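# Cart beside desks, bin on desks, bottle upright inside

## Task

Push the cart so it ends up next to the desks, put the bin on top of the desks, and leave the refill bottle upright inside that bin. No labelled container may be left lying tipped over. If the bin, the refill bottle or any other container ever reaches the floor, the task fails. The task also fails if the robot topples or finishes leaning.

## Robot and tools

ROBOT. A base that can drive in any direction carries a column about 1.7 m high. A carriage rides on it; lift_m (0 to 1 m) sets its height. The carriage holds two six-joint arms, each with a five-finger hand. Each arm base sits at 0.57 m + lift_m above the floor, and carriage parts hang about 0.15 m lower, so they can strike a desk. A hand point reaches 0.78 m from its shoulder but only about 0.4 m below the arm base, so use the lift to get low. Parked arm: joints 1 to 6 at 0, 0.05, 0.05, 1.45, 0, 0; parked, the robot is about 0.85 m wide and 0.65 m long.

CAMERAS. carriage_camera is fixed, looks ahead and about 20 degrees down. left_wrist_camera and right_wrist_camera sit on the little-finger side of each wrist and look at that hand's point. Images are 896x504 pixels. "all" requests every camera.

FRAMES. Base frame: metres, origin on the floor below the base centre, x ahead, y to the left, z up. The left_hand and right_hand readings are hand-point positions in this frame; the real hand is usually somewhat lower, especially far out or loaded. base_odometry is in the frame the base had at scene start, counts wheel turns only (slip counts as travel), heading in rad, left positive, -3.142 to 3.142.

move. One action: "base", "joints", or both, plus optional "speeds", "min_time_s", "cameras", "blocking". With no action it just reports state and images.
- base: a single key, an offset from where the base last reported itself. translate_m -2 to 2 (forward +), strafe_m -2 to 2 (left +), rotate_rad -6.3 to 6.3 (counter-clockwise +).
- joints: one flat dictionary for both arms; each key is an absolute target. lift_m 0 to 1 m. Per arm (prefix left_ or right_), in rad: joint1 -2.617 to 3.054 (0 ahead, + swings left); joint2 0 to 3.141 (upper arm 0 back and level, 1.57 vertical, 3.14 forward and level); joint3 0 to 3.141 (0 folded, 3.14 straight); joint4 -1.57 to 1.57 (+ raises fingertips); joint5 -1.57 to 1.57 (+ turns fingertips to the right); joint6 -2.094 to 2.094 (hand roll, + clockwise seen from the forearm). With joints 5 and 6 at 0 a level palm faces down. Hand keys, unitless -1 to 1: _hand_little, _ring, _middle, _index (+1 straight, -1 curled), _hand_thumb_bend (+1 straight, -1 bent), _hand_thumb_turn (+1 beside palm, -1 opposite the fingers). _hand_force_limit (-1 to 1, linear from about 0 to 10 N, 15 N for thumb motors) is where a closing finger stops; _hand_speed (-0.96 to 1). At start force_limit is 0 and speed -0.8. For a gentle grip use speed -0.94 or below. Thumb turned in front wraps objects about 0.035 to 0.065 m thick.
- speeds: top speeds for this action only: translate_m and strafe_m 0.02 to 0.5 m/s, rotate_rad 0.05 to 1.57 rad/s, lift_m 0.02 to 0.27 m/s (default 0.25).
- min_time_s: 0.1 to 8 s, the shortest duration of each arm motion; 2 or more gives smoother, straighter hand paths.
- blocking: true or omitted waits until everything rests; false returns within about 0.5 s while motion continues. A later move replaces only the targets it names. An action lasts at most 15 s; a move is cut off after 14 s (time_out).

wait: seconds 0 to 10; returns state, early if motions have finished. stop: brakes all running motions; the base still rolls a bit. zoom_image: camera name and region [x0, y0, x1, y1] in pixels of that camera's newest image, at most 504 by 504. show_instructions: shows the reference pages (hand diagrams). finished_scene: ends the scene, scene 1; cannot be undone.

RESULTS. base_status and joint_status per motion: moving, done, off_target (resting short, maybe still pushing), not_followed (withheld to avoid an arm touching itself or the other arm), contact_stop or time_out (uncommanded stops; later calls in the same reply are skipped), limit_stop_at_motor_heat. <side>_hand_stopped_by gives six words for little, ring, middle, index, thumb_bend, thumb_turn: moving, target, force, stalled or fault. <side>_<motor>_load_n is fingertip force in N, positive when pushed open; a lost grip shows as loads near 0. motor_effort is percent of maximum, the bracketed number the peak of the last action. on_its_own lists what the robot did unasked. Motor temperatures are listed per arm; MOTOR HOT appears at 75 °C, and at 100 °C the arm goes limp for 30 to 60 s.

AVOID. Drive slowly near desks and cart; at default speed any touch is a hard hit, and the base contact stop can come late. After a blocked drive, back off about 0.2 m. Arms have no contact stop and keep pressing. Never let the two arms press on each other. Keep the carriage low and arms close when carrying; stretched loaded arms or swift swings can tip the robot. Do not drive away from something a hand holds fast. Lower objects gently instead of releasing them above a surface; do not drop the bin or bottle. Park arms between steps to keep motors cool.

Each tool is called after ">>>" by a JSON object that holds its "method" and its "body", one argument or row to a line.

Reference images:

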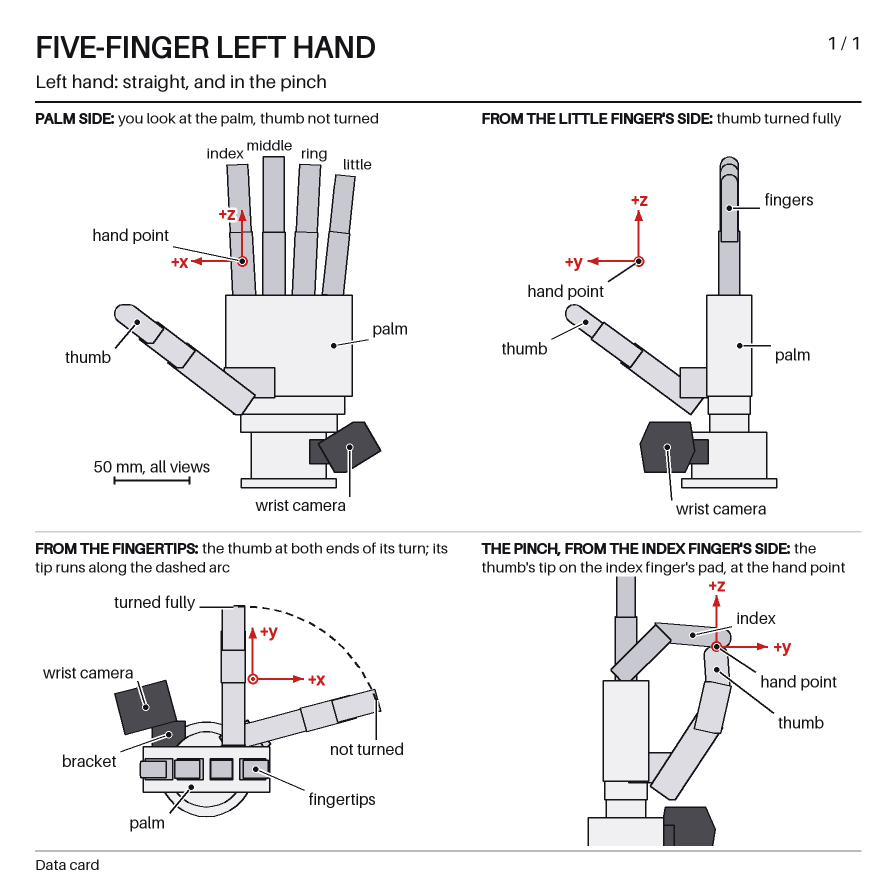

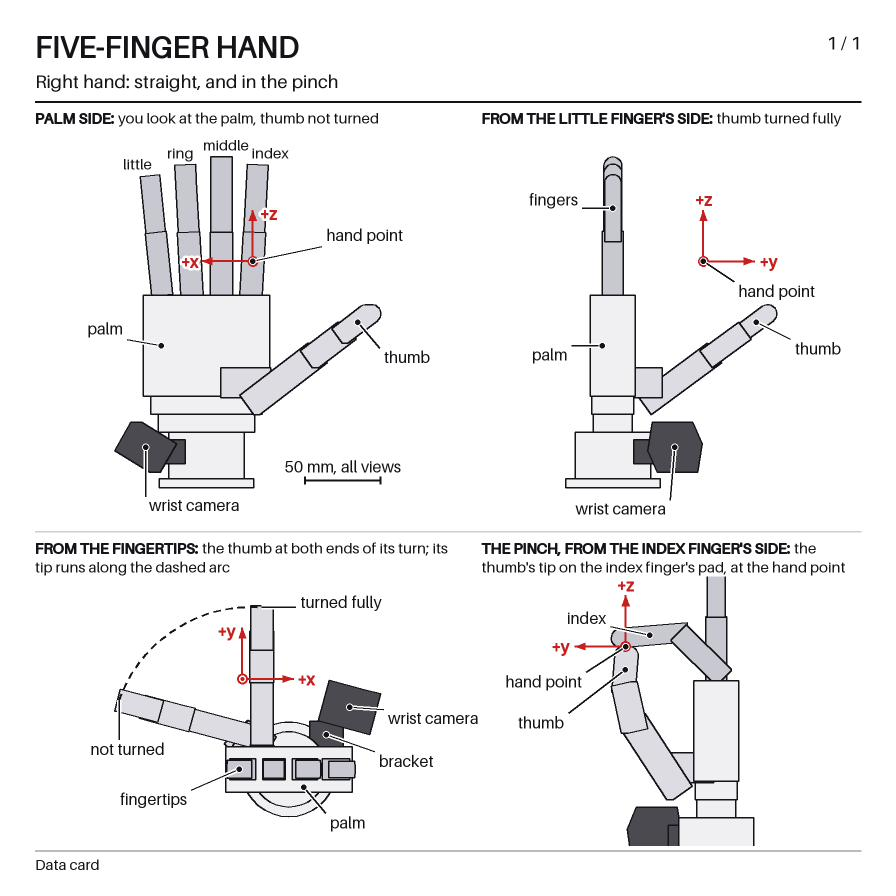

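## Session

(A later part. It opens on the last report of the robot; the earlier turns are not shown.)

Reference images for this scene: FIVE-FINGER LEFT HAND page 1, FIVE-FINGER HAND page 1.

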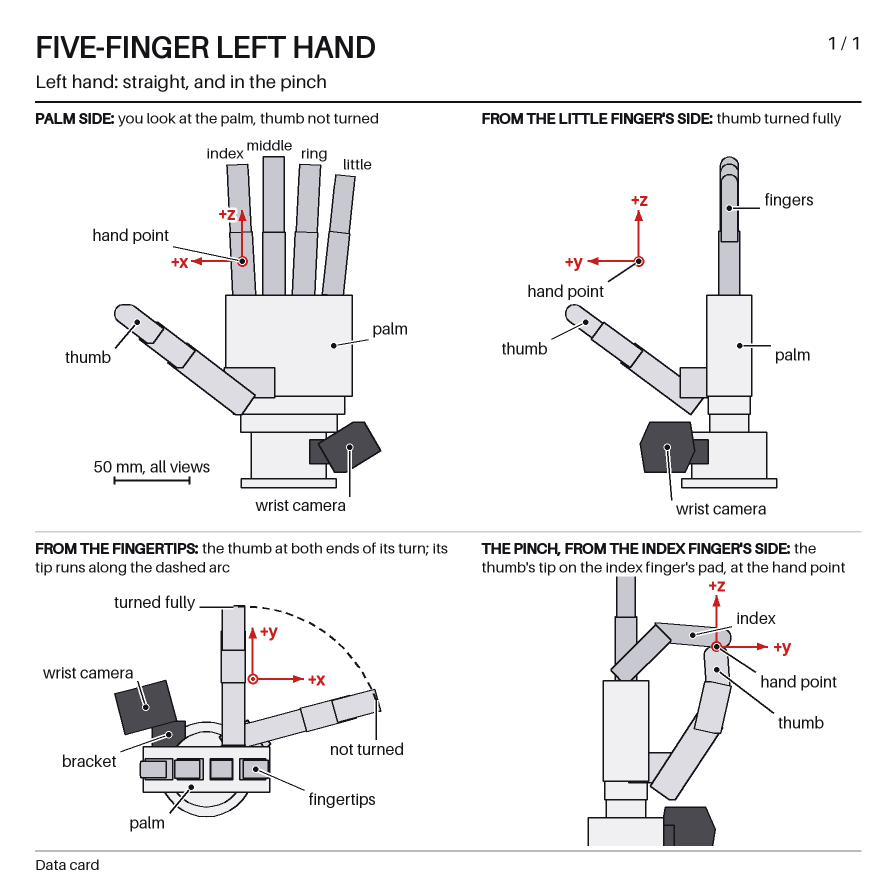

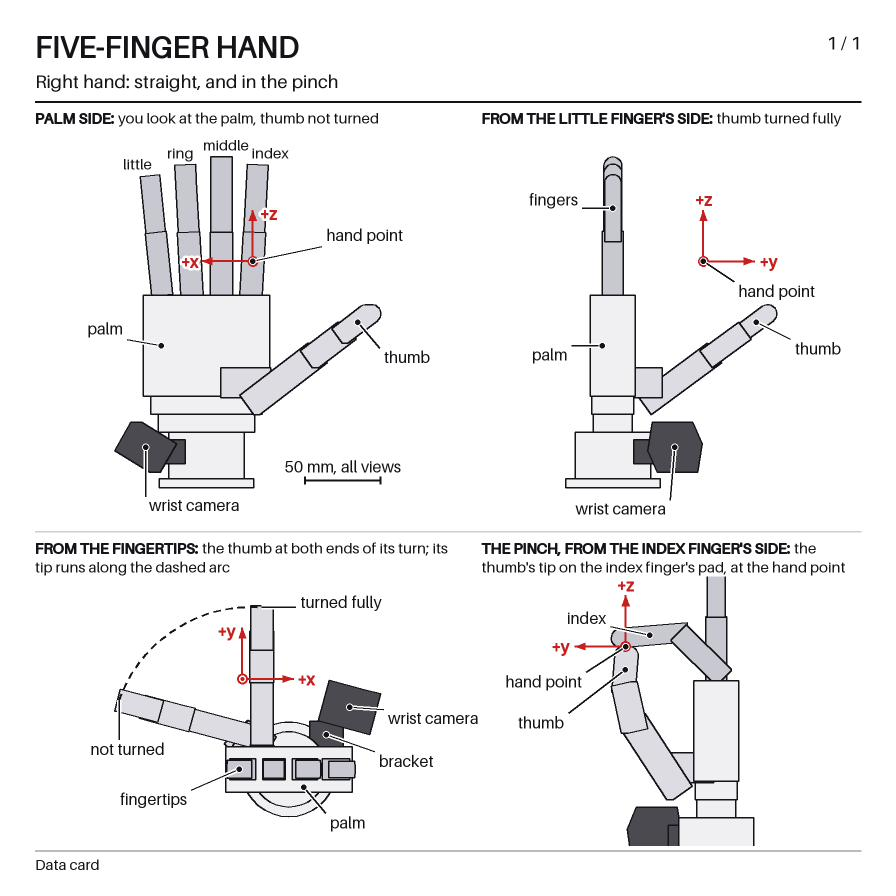

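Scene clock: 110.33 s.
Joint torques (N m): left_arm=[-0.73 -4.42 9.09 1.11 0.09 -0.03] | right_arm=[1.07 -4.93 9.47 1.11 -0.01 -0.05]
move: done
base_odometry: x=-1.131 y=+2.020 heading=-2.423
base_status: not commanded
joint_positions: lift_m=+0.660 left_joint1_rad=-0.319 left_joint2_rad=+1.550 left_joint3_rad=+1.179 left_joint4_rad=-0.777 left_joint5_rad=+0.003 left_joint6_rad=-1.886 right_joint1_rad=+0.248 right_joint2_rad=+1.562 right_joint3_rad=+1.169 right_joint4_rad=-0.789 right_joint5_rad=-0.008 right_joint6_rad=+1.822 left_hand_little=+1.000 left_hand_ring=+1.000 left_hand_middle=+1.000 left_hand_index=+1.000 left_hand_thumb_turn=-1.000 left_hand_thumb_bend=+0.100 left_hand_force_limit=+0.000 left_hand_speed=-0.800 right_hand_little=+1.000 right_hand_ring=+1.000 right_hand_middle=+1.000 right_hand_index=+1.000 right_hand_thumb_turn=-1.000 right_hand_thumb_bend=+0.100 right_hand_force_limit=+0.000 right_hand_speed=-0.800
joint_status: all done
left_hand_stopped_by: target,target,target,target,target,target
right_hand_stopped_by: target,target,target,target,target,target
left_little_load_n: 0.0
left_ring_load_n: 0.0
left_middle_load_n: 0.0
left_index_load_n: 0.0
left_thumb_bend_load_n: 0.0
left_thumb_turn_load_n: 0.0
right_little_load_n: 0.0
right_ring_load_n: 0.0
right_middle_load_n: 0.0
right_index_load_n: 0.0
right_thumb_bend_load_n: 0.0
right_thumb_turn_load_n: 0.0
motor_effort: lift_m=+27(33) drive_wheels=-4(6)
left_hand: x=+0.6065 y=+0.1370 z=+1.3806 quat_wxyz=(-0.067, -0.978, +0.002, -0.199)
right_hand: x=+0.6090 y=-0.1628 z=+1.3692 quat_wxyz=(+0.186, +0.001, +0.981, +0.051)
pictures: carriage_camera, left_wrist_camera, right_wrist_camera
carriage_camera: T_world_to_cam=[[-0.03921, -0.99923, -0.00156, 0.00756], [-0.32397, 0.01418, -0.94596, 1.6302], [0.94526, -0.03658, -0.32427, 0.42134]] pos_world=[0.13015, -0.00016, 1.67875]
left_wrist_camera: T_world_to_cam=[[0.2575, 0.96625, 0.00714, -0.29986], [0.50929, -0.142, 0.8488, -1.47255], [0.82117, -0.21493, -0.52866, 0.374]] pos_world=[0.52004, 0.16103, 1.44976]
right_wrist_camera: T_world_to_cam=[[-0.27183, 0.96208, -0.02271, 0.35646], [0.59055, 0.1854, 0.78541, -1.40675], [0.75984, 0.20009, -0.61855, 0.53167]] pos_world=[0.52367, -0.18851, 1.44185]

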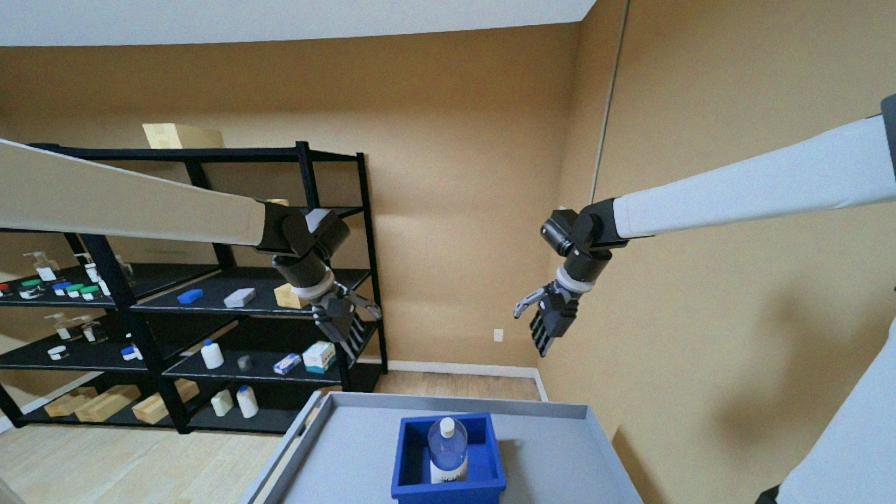

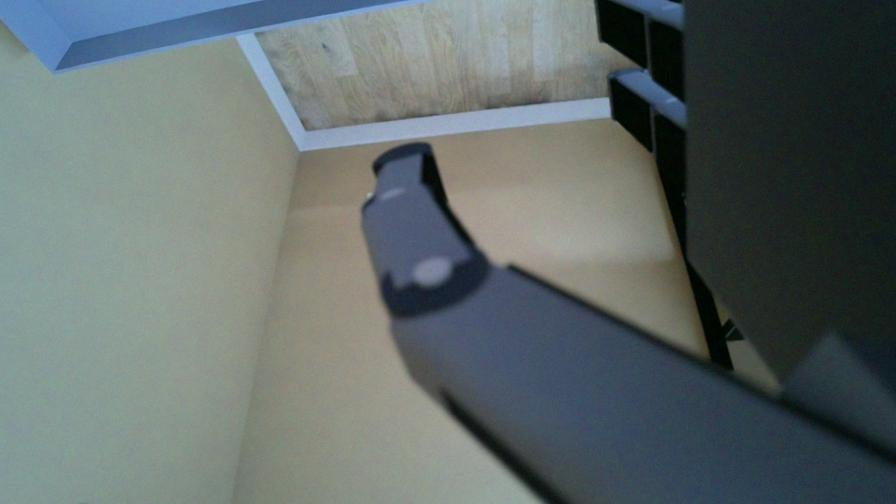

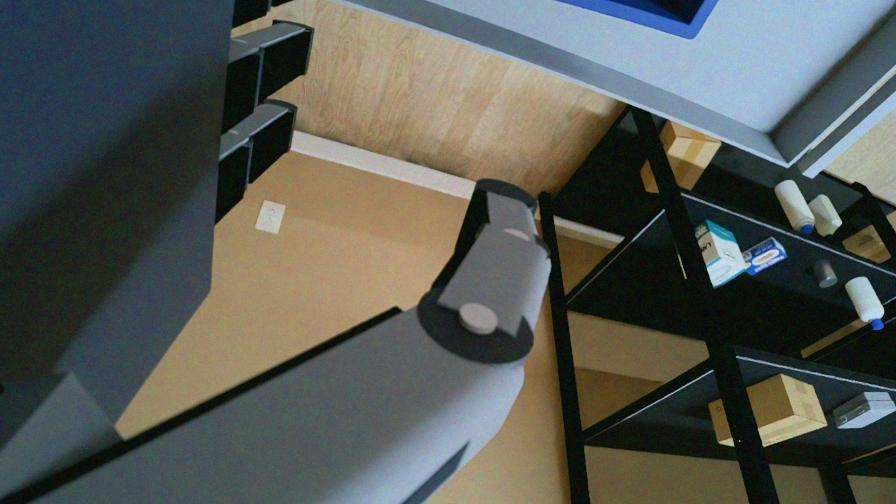

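>>> {"method": "move", "body": {
  "joints": {"left_joint1_rad": -0.310, "left_joint2_rad": 2.656, "left_joint3_rad": 1.672, "left_joint4_rad": -0.586, "left_joint5_rad": 0, "left_joint6_rad": -1.881, "right_joint1_rad": 0.241, "right_joint2_rad": 2.633, "right_joint3_rad": 1.6175, "right_joint4_rad": -0.556, "right_joint5_rad": 0, "right_joint6_rad": 1.812},
  "min_time_s": 4,
  "cameras": ["all"]
}}

Scene clock: 116.37 s.
Joint torques (N m): left_arm=[0.99 -9.47 6.11 0.48 0.12 0.14] | right_arm=[-0.57 -9.66 6.31 0.55 0 -0.2]
move: done
base_odometry: x=-1.131 y=+2.020 heading=-2.423
base_status: not commanded
joint_positions: lift_m=+0.660 left_joint1_rad=-0.319 left_joint2_rad=+2.625 left_joint3_rad=+1.656 left_joint4_rad=-0.602 left_joint5_rad=+0.003 left_joint6_rad=-1.886 right_joint1_rad=+0.248 right_joint2_rad=+2.622 right_joint3_rad=+1.595 right_joint4_rad=-0.575 right_joint5_rad=-0.008 right_joint6_rad=+1.819 left_hand_little=+1.000 left_hand_ring=+1.000 left_hand_middle=+1.000 left_hand_index=+1.000 left_hand_thumb_turn=-1.000 left_hand_thumb_bend=+0.100 left_hand_force_limit=+0.000 left_hand_speed=-0.800 right_hand_little=+1.000 right_hand_ring=+1.000 right_hand_middle=+1.000 right_hand_index=+1.000 right_hand_thumb_turn=-1.000 right_hand_thumb_bend=+0.100 right_hand_force_limit=+0.000 right_hand_speed=-0.800
joint_status: all done
left_hand_stopped_by: target,target,target,target,target,target
right_hand_stopped_by: target,target,target,target,target,target
left_little_load_n: 0.0
left_ring_load_n: 0.0
left_middle_load_n: 0.0
left_index_load_n: 0.0
left_thumb_bend_load_n: 0.0
left_thumb_turn_load_n: 0.0
right_little_load_n: 0.0
right_ring_load_n: 0.0
right_middle_load_n: 0.0
right_index_load_n: 0.0
right_thumb_bend_load_n: 0.0
right_thumb_turn_load_n: 0.0
motor_effort: lift_m=+27(27) drive_wheels=-5(6)
left_hand: x=+0.6705 y=+0.1158 z=+1.0690 quat_wxyz=(-0.001, -1.000, +0.002, +0.000)
right_hand: x=+0.6610 y=-0.1496 z=+1.0577 quat_wxyz=(-0.016, +0.000, +1.000, +0.000)
pictures: carriage_camera, left_wrist_camera, right_wrist_camera
carriage_camera: T_world_to_cam=[[-0.03921, -0.99923, -0.00156, 0.00756], [-0.32397, 0.01418, -0.94596, 1.6302], [0.94526, -0.03658, -0.32427, 0.42134]] pos_world=[0.13015, -0.00016, 1.67875]
left_wrist_camera: T_world_to_cam=[[0.26519, 0.96371, 0.03067, -0.32369], [0.79573, -0.23671, 0.55748, -1.1132], [0.54451, -0.12343, -0.82962, 0.64884]] pos_world=[0.61835, 0.12853, 1.1688]
right_wrist_camera: T_world_to_cam=[[-0.28108, 0.95964, -0.00953, 0.34246], [0.84844, 0.25312, 0.46485, -1.01654], [0.4485, 0.12257, -0.88534, 0.77326]] pos_world=[0.61192, -0.16611, 1.1604]

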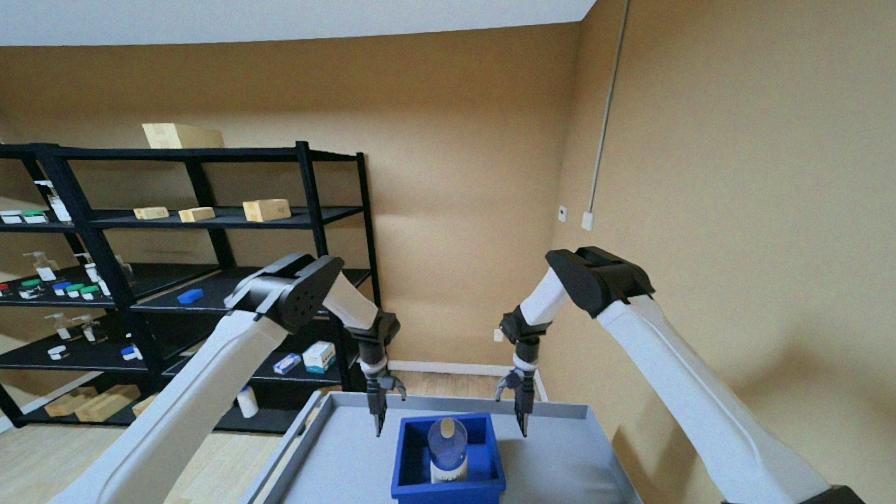

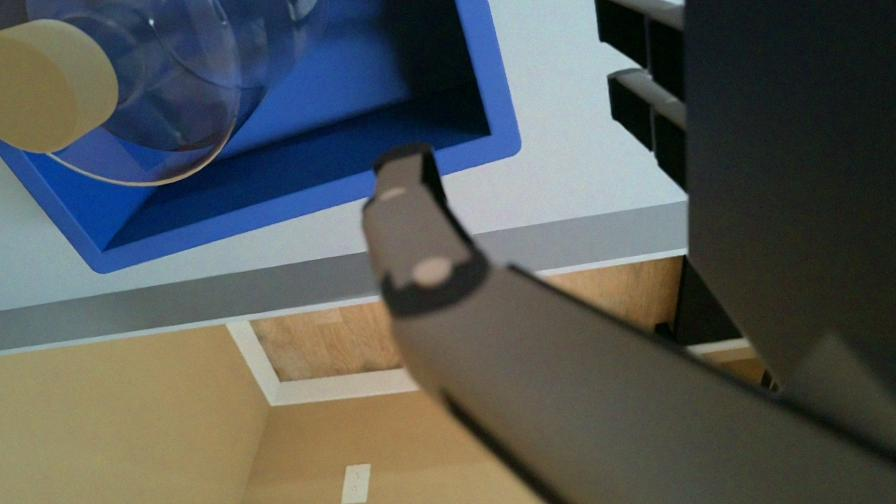

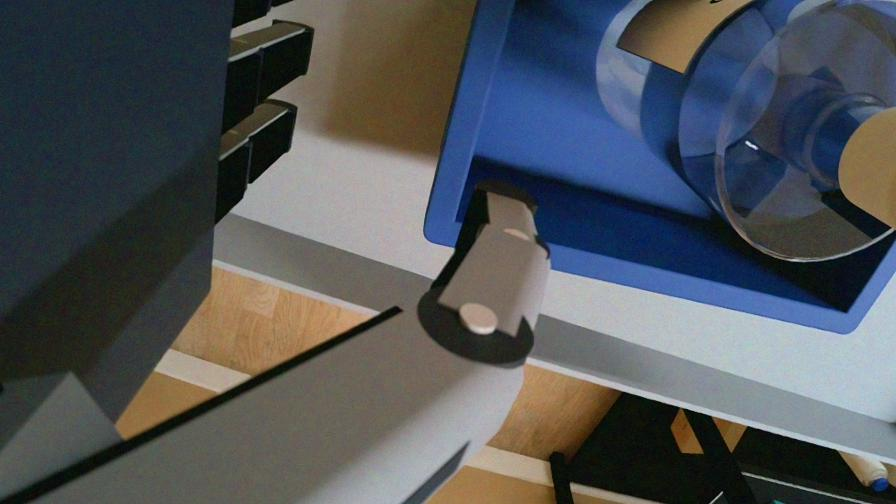

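>>> {"method": "move", "body": {
  "joints": {"lift_m": 0.585},
  "speeds": {"lift_m": 0.1},
  "cameras": ["all"]
}}

Scene clock: 120.43 s.
Joint torques (N m): left_arm=[0.76 -10.21 5.59 0.38 0.11 0.14] | right_arm=[-0.65 -10.43 5.85 0.47 0.01 -0.21]
move: done
base_odometry: x=-1.131 y=+2.020 heading=-2.423
base_status: not commanded
joint_positions: lift_m=+0.585 left_joint1_rad=-0.319 left_joint2_rad=+2.633 left_joint3_rad=+1.662 left_joint4_rad=-0.596 left_joint5_rad=+0.003 left_joint6_rad=-1.886 right_joint1_rad=+0.248 right_joint2_rad=+2.631 right_joint3_rad=+1.601 right_joint4_rad=-0.568 right_joint5_rad=-0.008 right_joint6_rad=+1.819 left_hand_little=+1.000 left_hand_ring=+1.000 left_hand_middle=+1.000 left_hand_index=+1.000 left_hand_thumb_turn=-1.000 left_hand_thumb_bend=+0.100 left_hand_force_limit=+0.000 left_hand_speed=-0.800 right_hand_little=+1.000 right_hand_ring=+1.000 right_hand_middle=+1.000 right_hand_index=+1.000 right_hand_thumb_turn=-1.000 right_hand_thumb_bend=+0.100 right_hand_force_limit=+0.000 right_hand_speed=-0.800
joint_status: all done
left_hand_stopped_by: target,target,target,target,target,target
right_hand_stopped_by: target,target,target,target,target,target
left_little_load_n: 0.0
left_ring_load_n: 0.0
left_middle_load_n: 0.0
left_index_load_n: 0.0
left_thumb_bend_load_n: 0.0
left_thumb_turn_load_n: 0.5
right_little_load_n: 0.0
right_ring_load_n: 0.0
right_middle_load_n: 0.0
right_index_load_n: 0.0
right_thumb_bend_load_n: 0.0
right_thumb_turn_load_n: 0.0
motor_effort: lift_m=+24(25) drive_wheels=-2(4)
left_hand: x=+0.6723 y=+0.1152 z=+0.9922 quat_wxyz=(-0.002, -1.000, +0.002, -0.002)
right_hand: x=+0.6627 y=-0.1491 z=+0.9807 quat_wxyz=(-0.014, +0.000, +1.000, +0.000)
pictures: carriage_camera, left_wrist_camera, right_wrist_camera
carriage_camera: T_world_to_cam=[[-0.03921, -0.99923, -0.00156, 0.00744], [-0.32397, 0.01418, -0.94596, 1.55953], [0.94526, -0.03658, -0.32427, 0.39711]] pos_world=[0.13015, -0.00016, 1.60405]
left_wrist_camera: T_world_to_cam=[[0.26504, 0.96376, 0.03045, -0.32089], [0.79327, -0.23589, 0.56131, -1.07427], [0.54815, -0.12461, -0.82704, 0.57922]] pos_world=[0.61974, 0.12803, 1.09181]
right_wrist_camera: T_world_to_cam=[[-0.2811, 0.95963, -0.00973, 0.34203], [0.84653, 0.25272, 0.46853, -0.98466], [0.45208, 0.12347, -0.88339, 0.70007]] pos_world=[0.6132, -0.16581, 1.08311]

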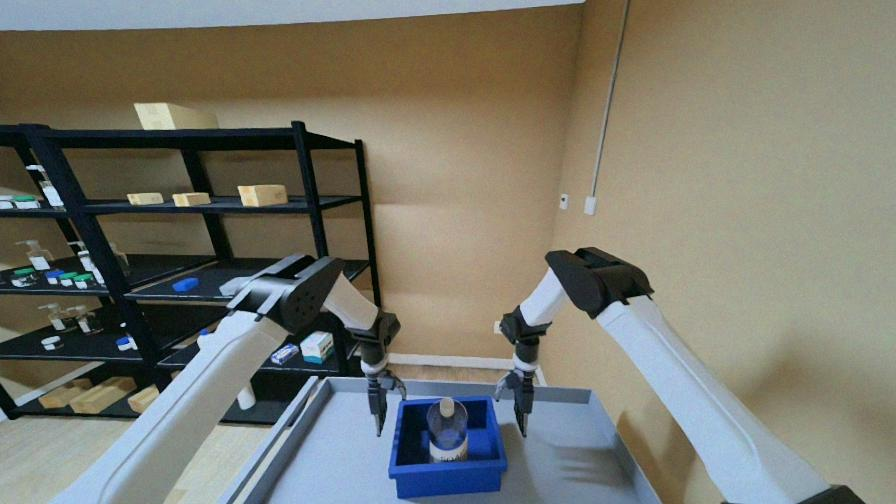

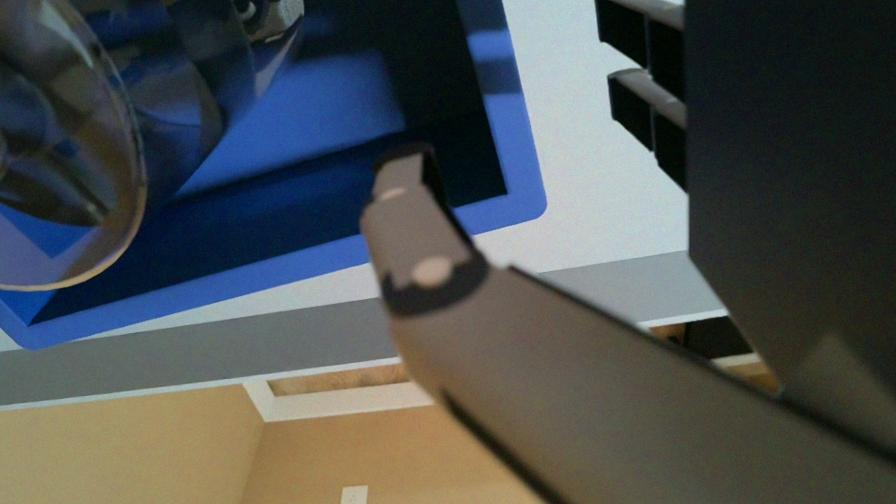

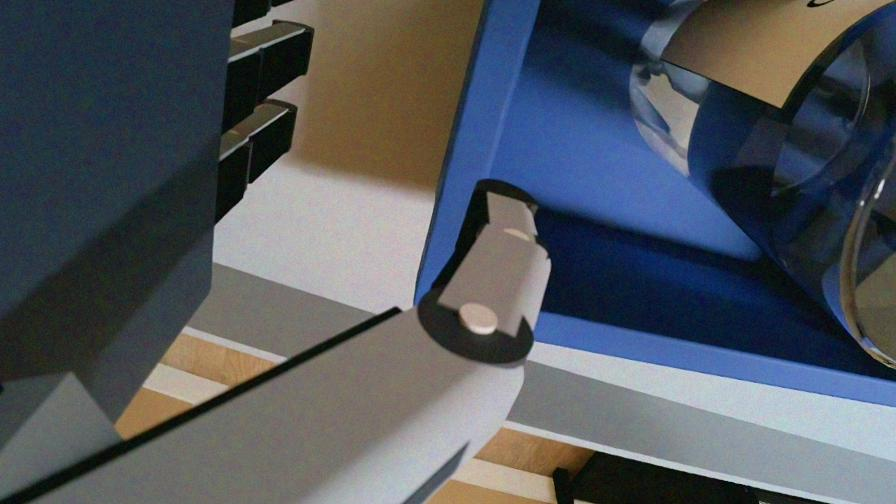

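>>> {"method": "zoom_image", "body": {
  "camera": "carriage_camera",
  "region": [340, 340, 560, 504]
}}

Scaled by 2.291 from the camera's image (finer frame: 1280x720).

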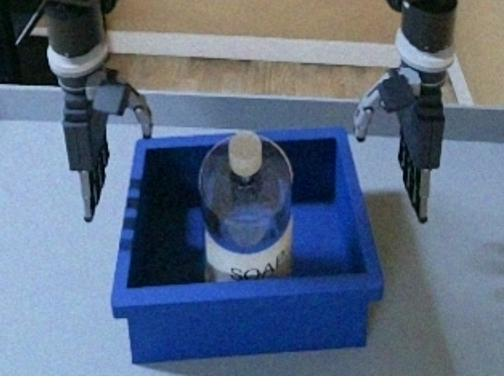

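>>> {"method": "move", "body": {
  "joints": {"left_joint1_rad": -0.303, "left_joint2_rad": 2.711, "left_joint3_rad": 1.756, "left_joint4_rad": -0.614, "right_joint1_rad": 0.316, "right_joint2_rad": 2.695, "right_joint3_rad": 1.76, "right_joint4_rad": -0.614, "right_joint6_rad": 1.875},
  "min_time_s": 2,
  "cameras": ["all"]
}}

Scene clock: 127.57 s.
Joint torques (N m): left_arm=[1.09 -9.68 6.53 0.2 0.13 0.18] | right_arm=[1.05 -10.17 6.99 0.28 0.01 -0.05]
Motor temperatures (°C): left_arm=[24 29 36 29 24 24] | right_arm=[24 31 32 28 26 25]
move: done
base_odometry: x=-1.131 y=+2.020 heading=-2.423
base_status: not commanded
joint_positions: lift_m=+0.585 left_joint1_rad=-0.314 left_joint2_rad=+2.678 left_joint3_rad=+1.739 left_joint4_rad=-0.595 left_joint5_rad=+0.003 left_joint6_rad=-1.886 right_joint1_rad=+0.306 right_joint2_rad=+2.684 right_joint3_rad=+1.736 right_joint4_rad=-0.598 right_joint5_rad=-0.008 right_joint6_rad=+1.867 left_hand_little=+1.000 left_hand_ring=+1.000 left_hand_middle=+1.000 left_hand_index=+1.000 left_hand_thumb_turn=-1.000 left_hand_thumb_bend=+0.100 left_hand_force_limit=+0.000 left_hand_speed=-0.800 right_hand_little=+1.000 right_hand_ring=+1.000 right_hand_middle=+1.000 right_hand_index=+1.000 right_hand_thumb_turn=-1.000 right_hand_thumb_bend=+0.100 right_hand_force_limit=+0.000 right_hand_speed=-0.800
joint_status: all done
left_hand_stopped_by: target,target,target,target,target,target
right_hand_stopped_by: target,target,target,target,target,target
left_little_load_n: 0.0
left_ring_load_n: 0.0
left_middle_load_n: 0.0
left_index_load_n: 0.0
left_thumb_bend_load_n: 0.0
left_thumb_turn_load_n: 0.0
right_little_load_n: 0.0
right_ring_load_n: 0.0
right_middle_load_n: 0.0
right_index_load_n: -0.5
right_thumb_bend_load_n: 0.0
right_thumb_turn_load_n: 0.0
motor_effort: lift_m=+24(25) drive_wheels=+4(5)
left_hand: x=+0.6918 y=+0.1116 z=+0.9894 quat_wxyz=(-0.007, -1.000, -0.001, -0.017)
right_hand: x=+0.6882 y=-0.1150 z=+0.9859 quat_wxyz=(+0.011, -0.005, +1.000, +0.007)
pictures: carriage_camera, left_wrist_camera, right_wrist_camera
carriage_camera: T_world_to_cam=[[-0.03921, -0.99923, -0.00156, 0.00744], [-0.32397, 0.01418, -0.94596, 1.55953], [0.94526, -0.03658, -0.32427, 0.39711]] pos_world=[0.13015, -0.00016, 1.60405]
left_wrist_camera: T_world_to_cam=[[0.25897, 0.96546, 0.02878, -0.31688], [0.77703, -0.22594, 0.58751, -1.10482], [0.57372, -0.12978, -0.80871, 0.53045]] pos_world=[0.63622, 0.12515, 1.08719]
right_wrist_camera: T_world_to_cam=[[-0.29012, 0.95693, -0.01035, 0.32304], [0.81952, 0.25402, 0.51367, -1.04316], [0.49418, 0.14054, -0.85793, 0.63678]] pos_world=[0.63394, -0.13364, 1.08549]

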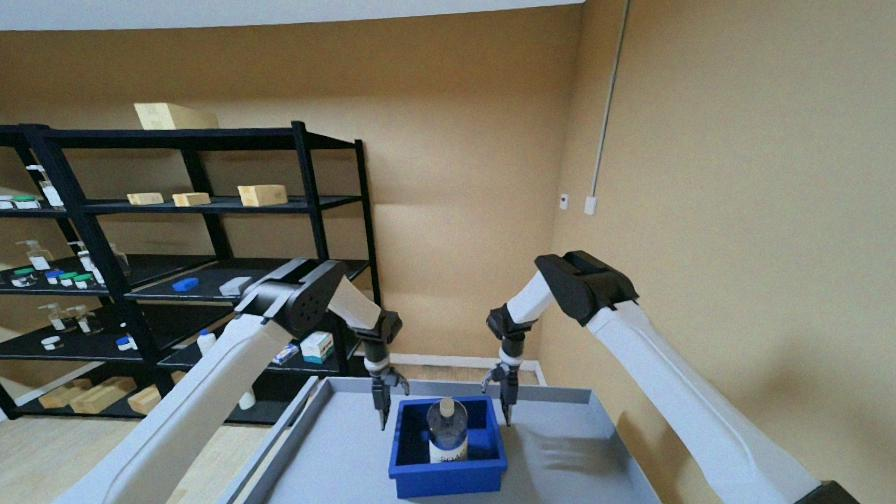

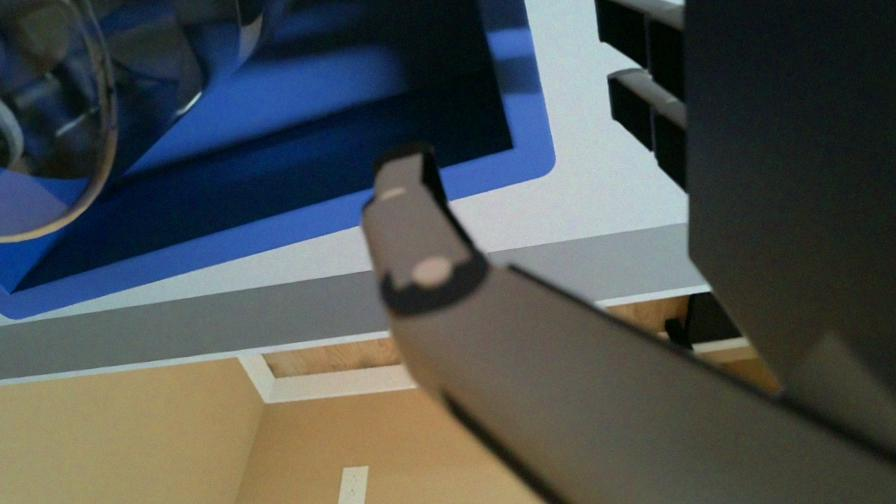

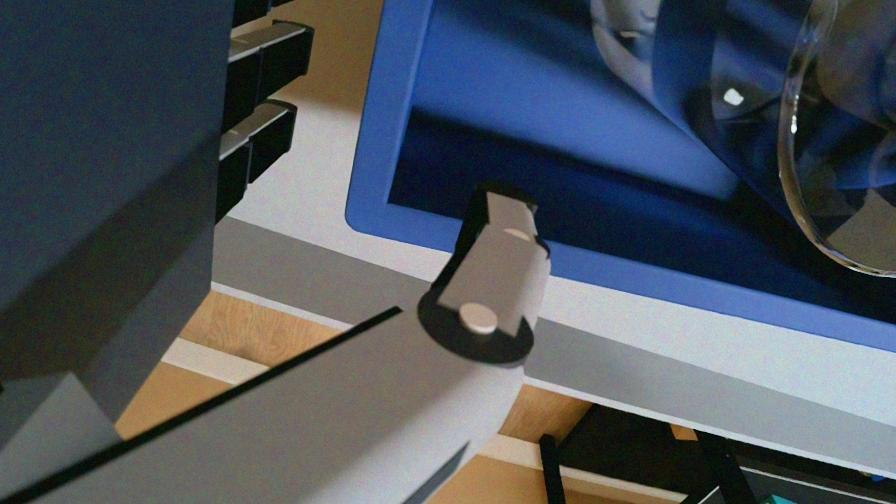

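>>> {"method": "move", "body": {
  "joints": {"left_joint4_rad": -0.65, "right_joint4_rad": -0.64, "lift_m": 0.53},
  "speeds": {"lift_m": 0.08},
  "min_time_s": 1,
  "cameras": ["all"]
}}

>>> {"method": "zoom_image", "body": {
  "camera": "carriage_camera",
  "region": [340, 340, 560, 504]
}}

Scene clock: 130.03 s.
Joint torques (N m): left_arm=[0.88 -10.29 5.98 0.06 0.11 0.16] | right_arm=[1.05 -10.8 6.35 0.21 0.02 -0.04]
move: done
base_odometry: x=-1.131 y=+2.020 heading=-2.423
base_status: not commanded
joint_positions: lift_m=+0.530 left_joint1_rad=-0.314 left_joint2_rad=+2.684 left_joint3_rad=+1.745 left_joint4_rad=-0.630 left_joint5_rad=+0.003 left_joint6_rad=-1.886 right_joint1_rad=+0.306 right_joint2_rad=+2.691 right_joint3_rad=+1.742 right_joint4_rad=-0.625 right_joint5_rad=-0.008 right_joint6_rad=+1.868 left_hand_little=+1.000 left_hand_ring=+1.000 left_hand_middle=+1.000 left_hand_index=+1.000 left_hand_thumb_turn=-1.000 left_hand_thumb_bend=+0.100 left_hand_force_limit=+0.000 left_hand_speed=-0.800 right_hand_little=+1.000 right_hand_ring=+1.000 right_hand_middle=+1.000 right_hand_index=+1.000 right_hand_thumb_turn=-1.000 right_hand_thumb_bend=+0.100 right_hand_force_limit=+0.000 right_hand_speed=-0.800
joint_status: all done
left_hand_stopped_by: target,target,target,target,target,target
right_hand_stopped_by: target,target,target,target,target,target
left_little_load_n: 0.0
left_ring_load_n: 0.0
left_middle_load_n: 0.0
left_index_load_n: 0.0
left_thumb_bend_load_n: 0.0
left_thumb_turn_load_n: 0.0
right_little_load_n: 0.0
right_ring_load_n: 0.0
right_middle_load_n: 0.0
right_index_load_n: 0.0
right_thumb_bend_load_n: 0.0
right_thumb_turn_load_n: 0.0
motor_effort: lift_m=+23(25) drive_wheels=+4(5)
left_hand: x=+0.6832 y=+0.1145 z=+0.9307 quat_wxyz=(-0.001, -1.000, -0.001, +0.000)
right_hand: x=+0.6816 y=-0.1171 z=+0.9275 quat_wxyz=(-0.003, -0.005, +1.000, +0.003)
pictures: carriage_camera, left_wrist_camera, right_wrist_camera
carriage_camera: T_world_to_cam=[[-0.03921, -0.99923, -0.00156, 0.00735], [-0.32397, 0.01418, -0.94596, 1.50751], [0.94526, -0.03658, -0.32427, 0.37928]] pos_world=[0.13015, -0.00016, 1.54905]
left_wrist_camera: T_world_to_cam=[[0.26002, 0.96512, 0.0306, -0.31801], [0.79679, -0.23236, 0.55779, -1.04813], [0.54545, -0.12066, -0.82942, 0.52595]] pos_world=[0.63096, 0.12684, 1.0306]
right_wrist_camera: T_world_to_cam=[[-0.28996, 0.95698, -0.01072, 0.32273], [0.83312, 0.25791, 0.48928, -0.99347], [0.47099, 0.13295, -0.87206, 0.61831]] pos_world=[0.63003, -0.13481, 1.02875]

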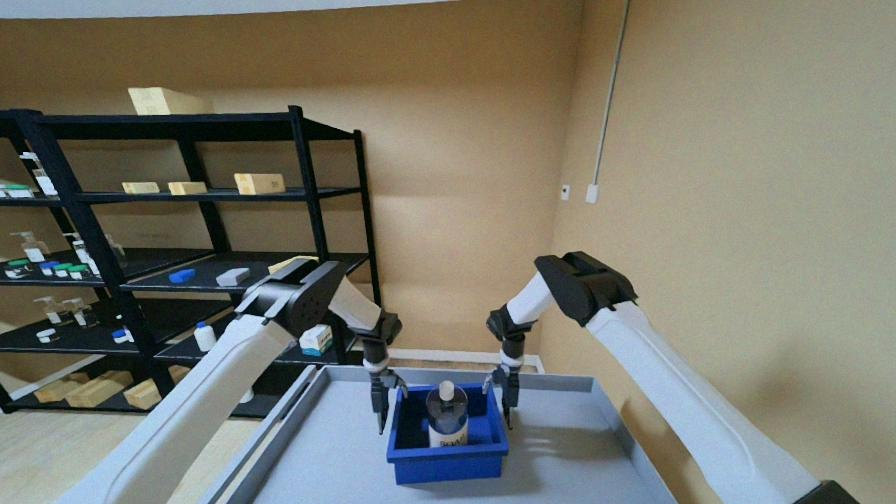

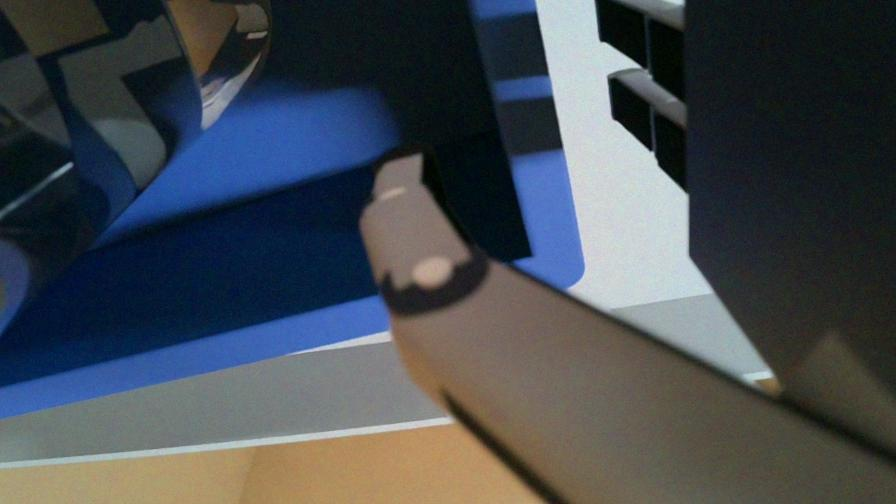

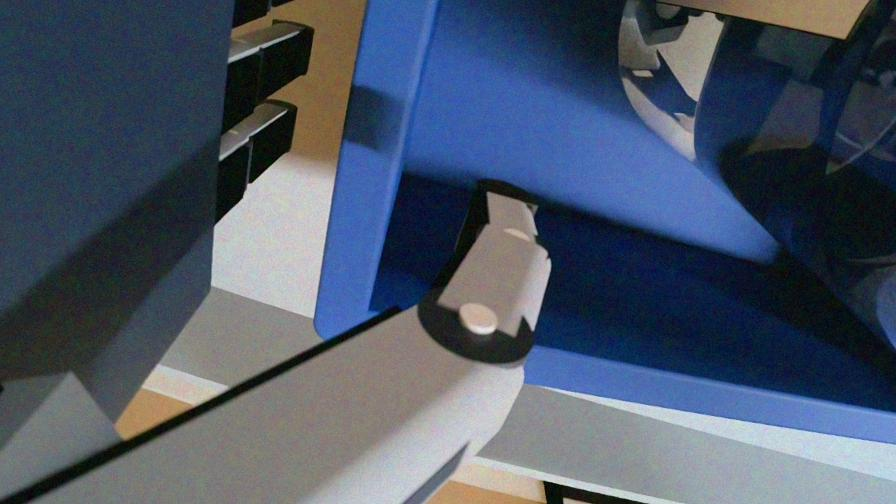

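Scaled by 2.291 from the camera's image (finer frame: 1280x720).

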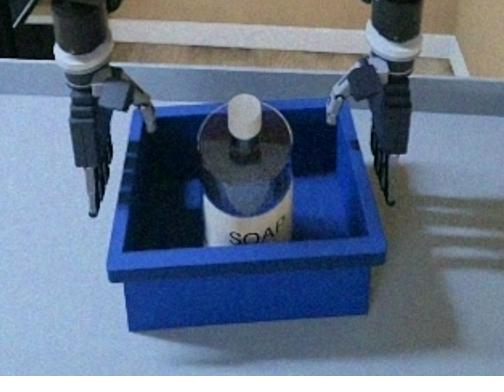

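>>> {"method": "move", "body": {
  "joints": {"lift_m": 0.48},
  "speeds": {"lift_m": 0.05},
  "cameras": ["all"]
}}

>>> {"method": "zoom_image", "body": {
  "camera": "carriage_camera",
  "region": [340, 300, 560, 504]
}}

Scene clock: 132.20 s.
Joint torques (N m): left_arm=[0.72 -10.22 5.67 0.11 0.09 0.16] | right_arm=[1.1 -10.93 6.12 0.28 0.01 -0.07]
move: done
base_odometry: x=-1.131 y=+2.020 heading=-2.423
base_status: not commanded
joint_positions: lift_m=+0.480 left_joint1_rad=-0.314 left_joint2_rad=+2.686 left_joint3_rad=+1.746 left_joint4_rad=-0.637 left_joint5_rad=+0.003 left_joint6_rad=-1.886 right_joint1_rad=+0.306 right_joint2_rad=+2.692 right_joint3_rad=+1.743 right_joint4_rad=-0.631 right_joint5_rad=-0.008 right_joint6_rad=+1.868 left_hand_little=+1.000 left_hand_ring=+1.000 left_hand_middle=+1.000 left_hand_index=+1.000 left_hand_thumb_turn=-1.000 left_hand_thumb_bend=+0.100 left_hand_force_limit=+0.000 left_hand_speed=-0.800 right_hand_little=+1.000 right_hand_ring=+1.000 right_hand_middle=+1.000 right_hand_index=+1.000 right_hand_thumb_turn=-1.000 right_hand_thumb_bend=+0.100 right_hand_force_limit=+0.000 right_hand_speed=-0.800
joint_status: all done
left_hand_stopped_by: target,target,target,target,target,target
right_hand_stopped_by: target,target,target,target,target,target
left_little_load_n: 0.0
left_ring_load_n: 0.0
left_middle_load_n: 0.0
left_index_load_n: 0.0
left_thumb_bend_load_n: 0.0
left_thumb_turn_load_n: 0.0
right_little_load_n: 0.0
right_ring_load_n: 0.0
right_middle_load_n: 0.0
right_index_load_n: 0.0
right_thumb_bend_load_n: 0.0
right_thumb_turn_load_n: 0.0
motor_effort: lift_m=+24(24) drive_wheels=+3(6)
left_hand: x=+0.6818 y=+0.1149 z=+0.8801 quat_wxyz=(+0.000, -1.000, -0.001, +0.003)
right_hand: x=+0.6804 y=-0.1175 z=+0.8770 quat_wxyz=(-0.005, -0.005, +1.000, +0.002)
pictures: carriage_camera, left_wrist_camera, right_wrist_camera
carriage_camera: T_world_to_cam=[[-0.03921, -0.99923, -0.00156, 0.00728], [-0.32397, 0.01418, -0.94596, 1.46021], [0.94526, -0.03658, -0.32427, 0.36307]] pos_world=[0.13015, -0.00016, 1.49905]
left_wrist_camera: T_world_to_cam=[[0.26015, 0.96507, 0.03092, -0.31695], [0.80002, -0.23337, 0.55272, -1.0163], [0.54063, -0.11906, -0.83279, 0.49082]] pos_world=[0.63016, 0.12714, 0.98029]
right_wrist_camera: T_world_to_cam=[[-0.29007, 0.95695, -0.01079, 0.3224], [0.83578, 0.2588, 0.48425, -0.96484], [0.46619, 0.13145, -0.87486, 0.58036]] pos_world=[0.62935, -0.13511, 0.97844]

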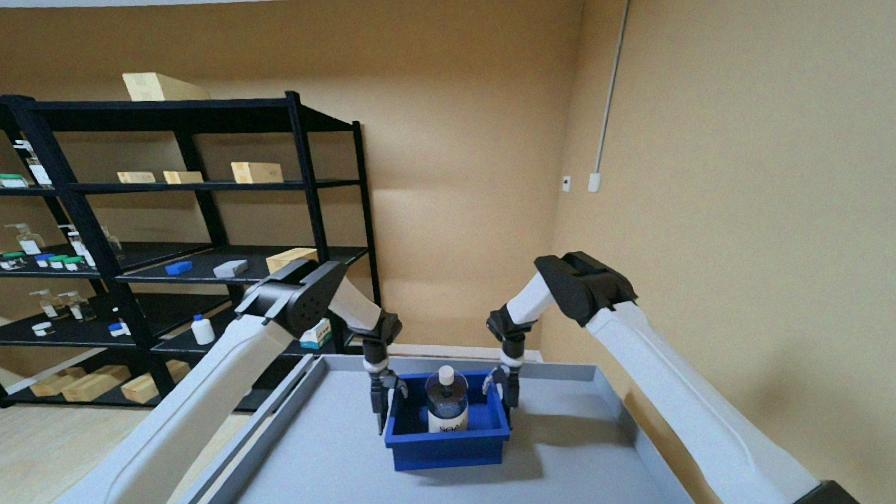

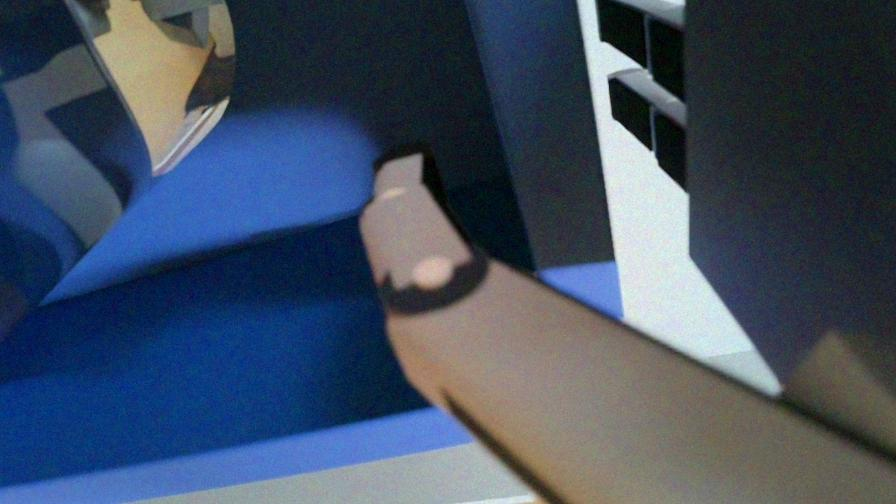

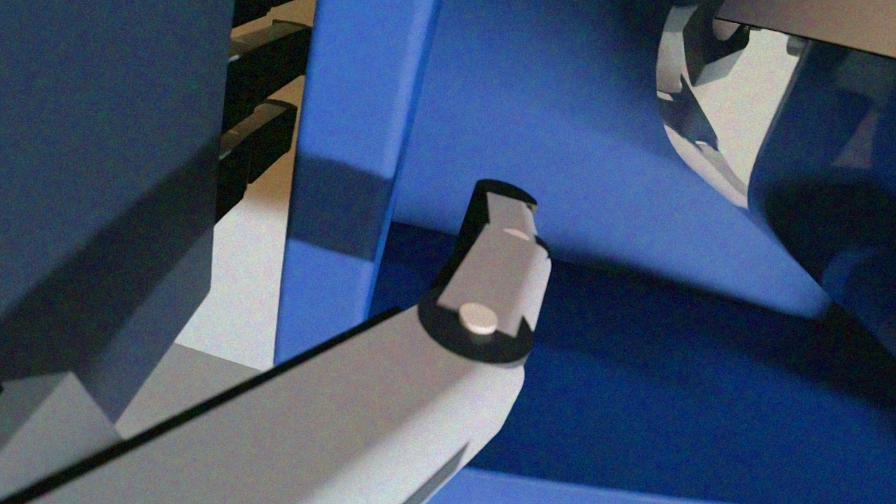

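Scaled by 2.291 from the camera's image (finer frame: 1280x720).

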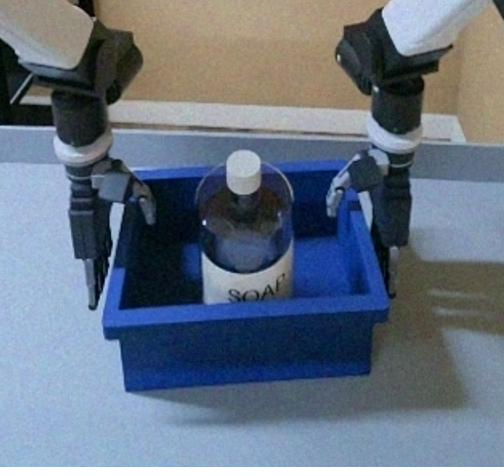

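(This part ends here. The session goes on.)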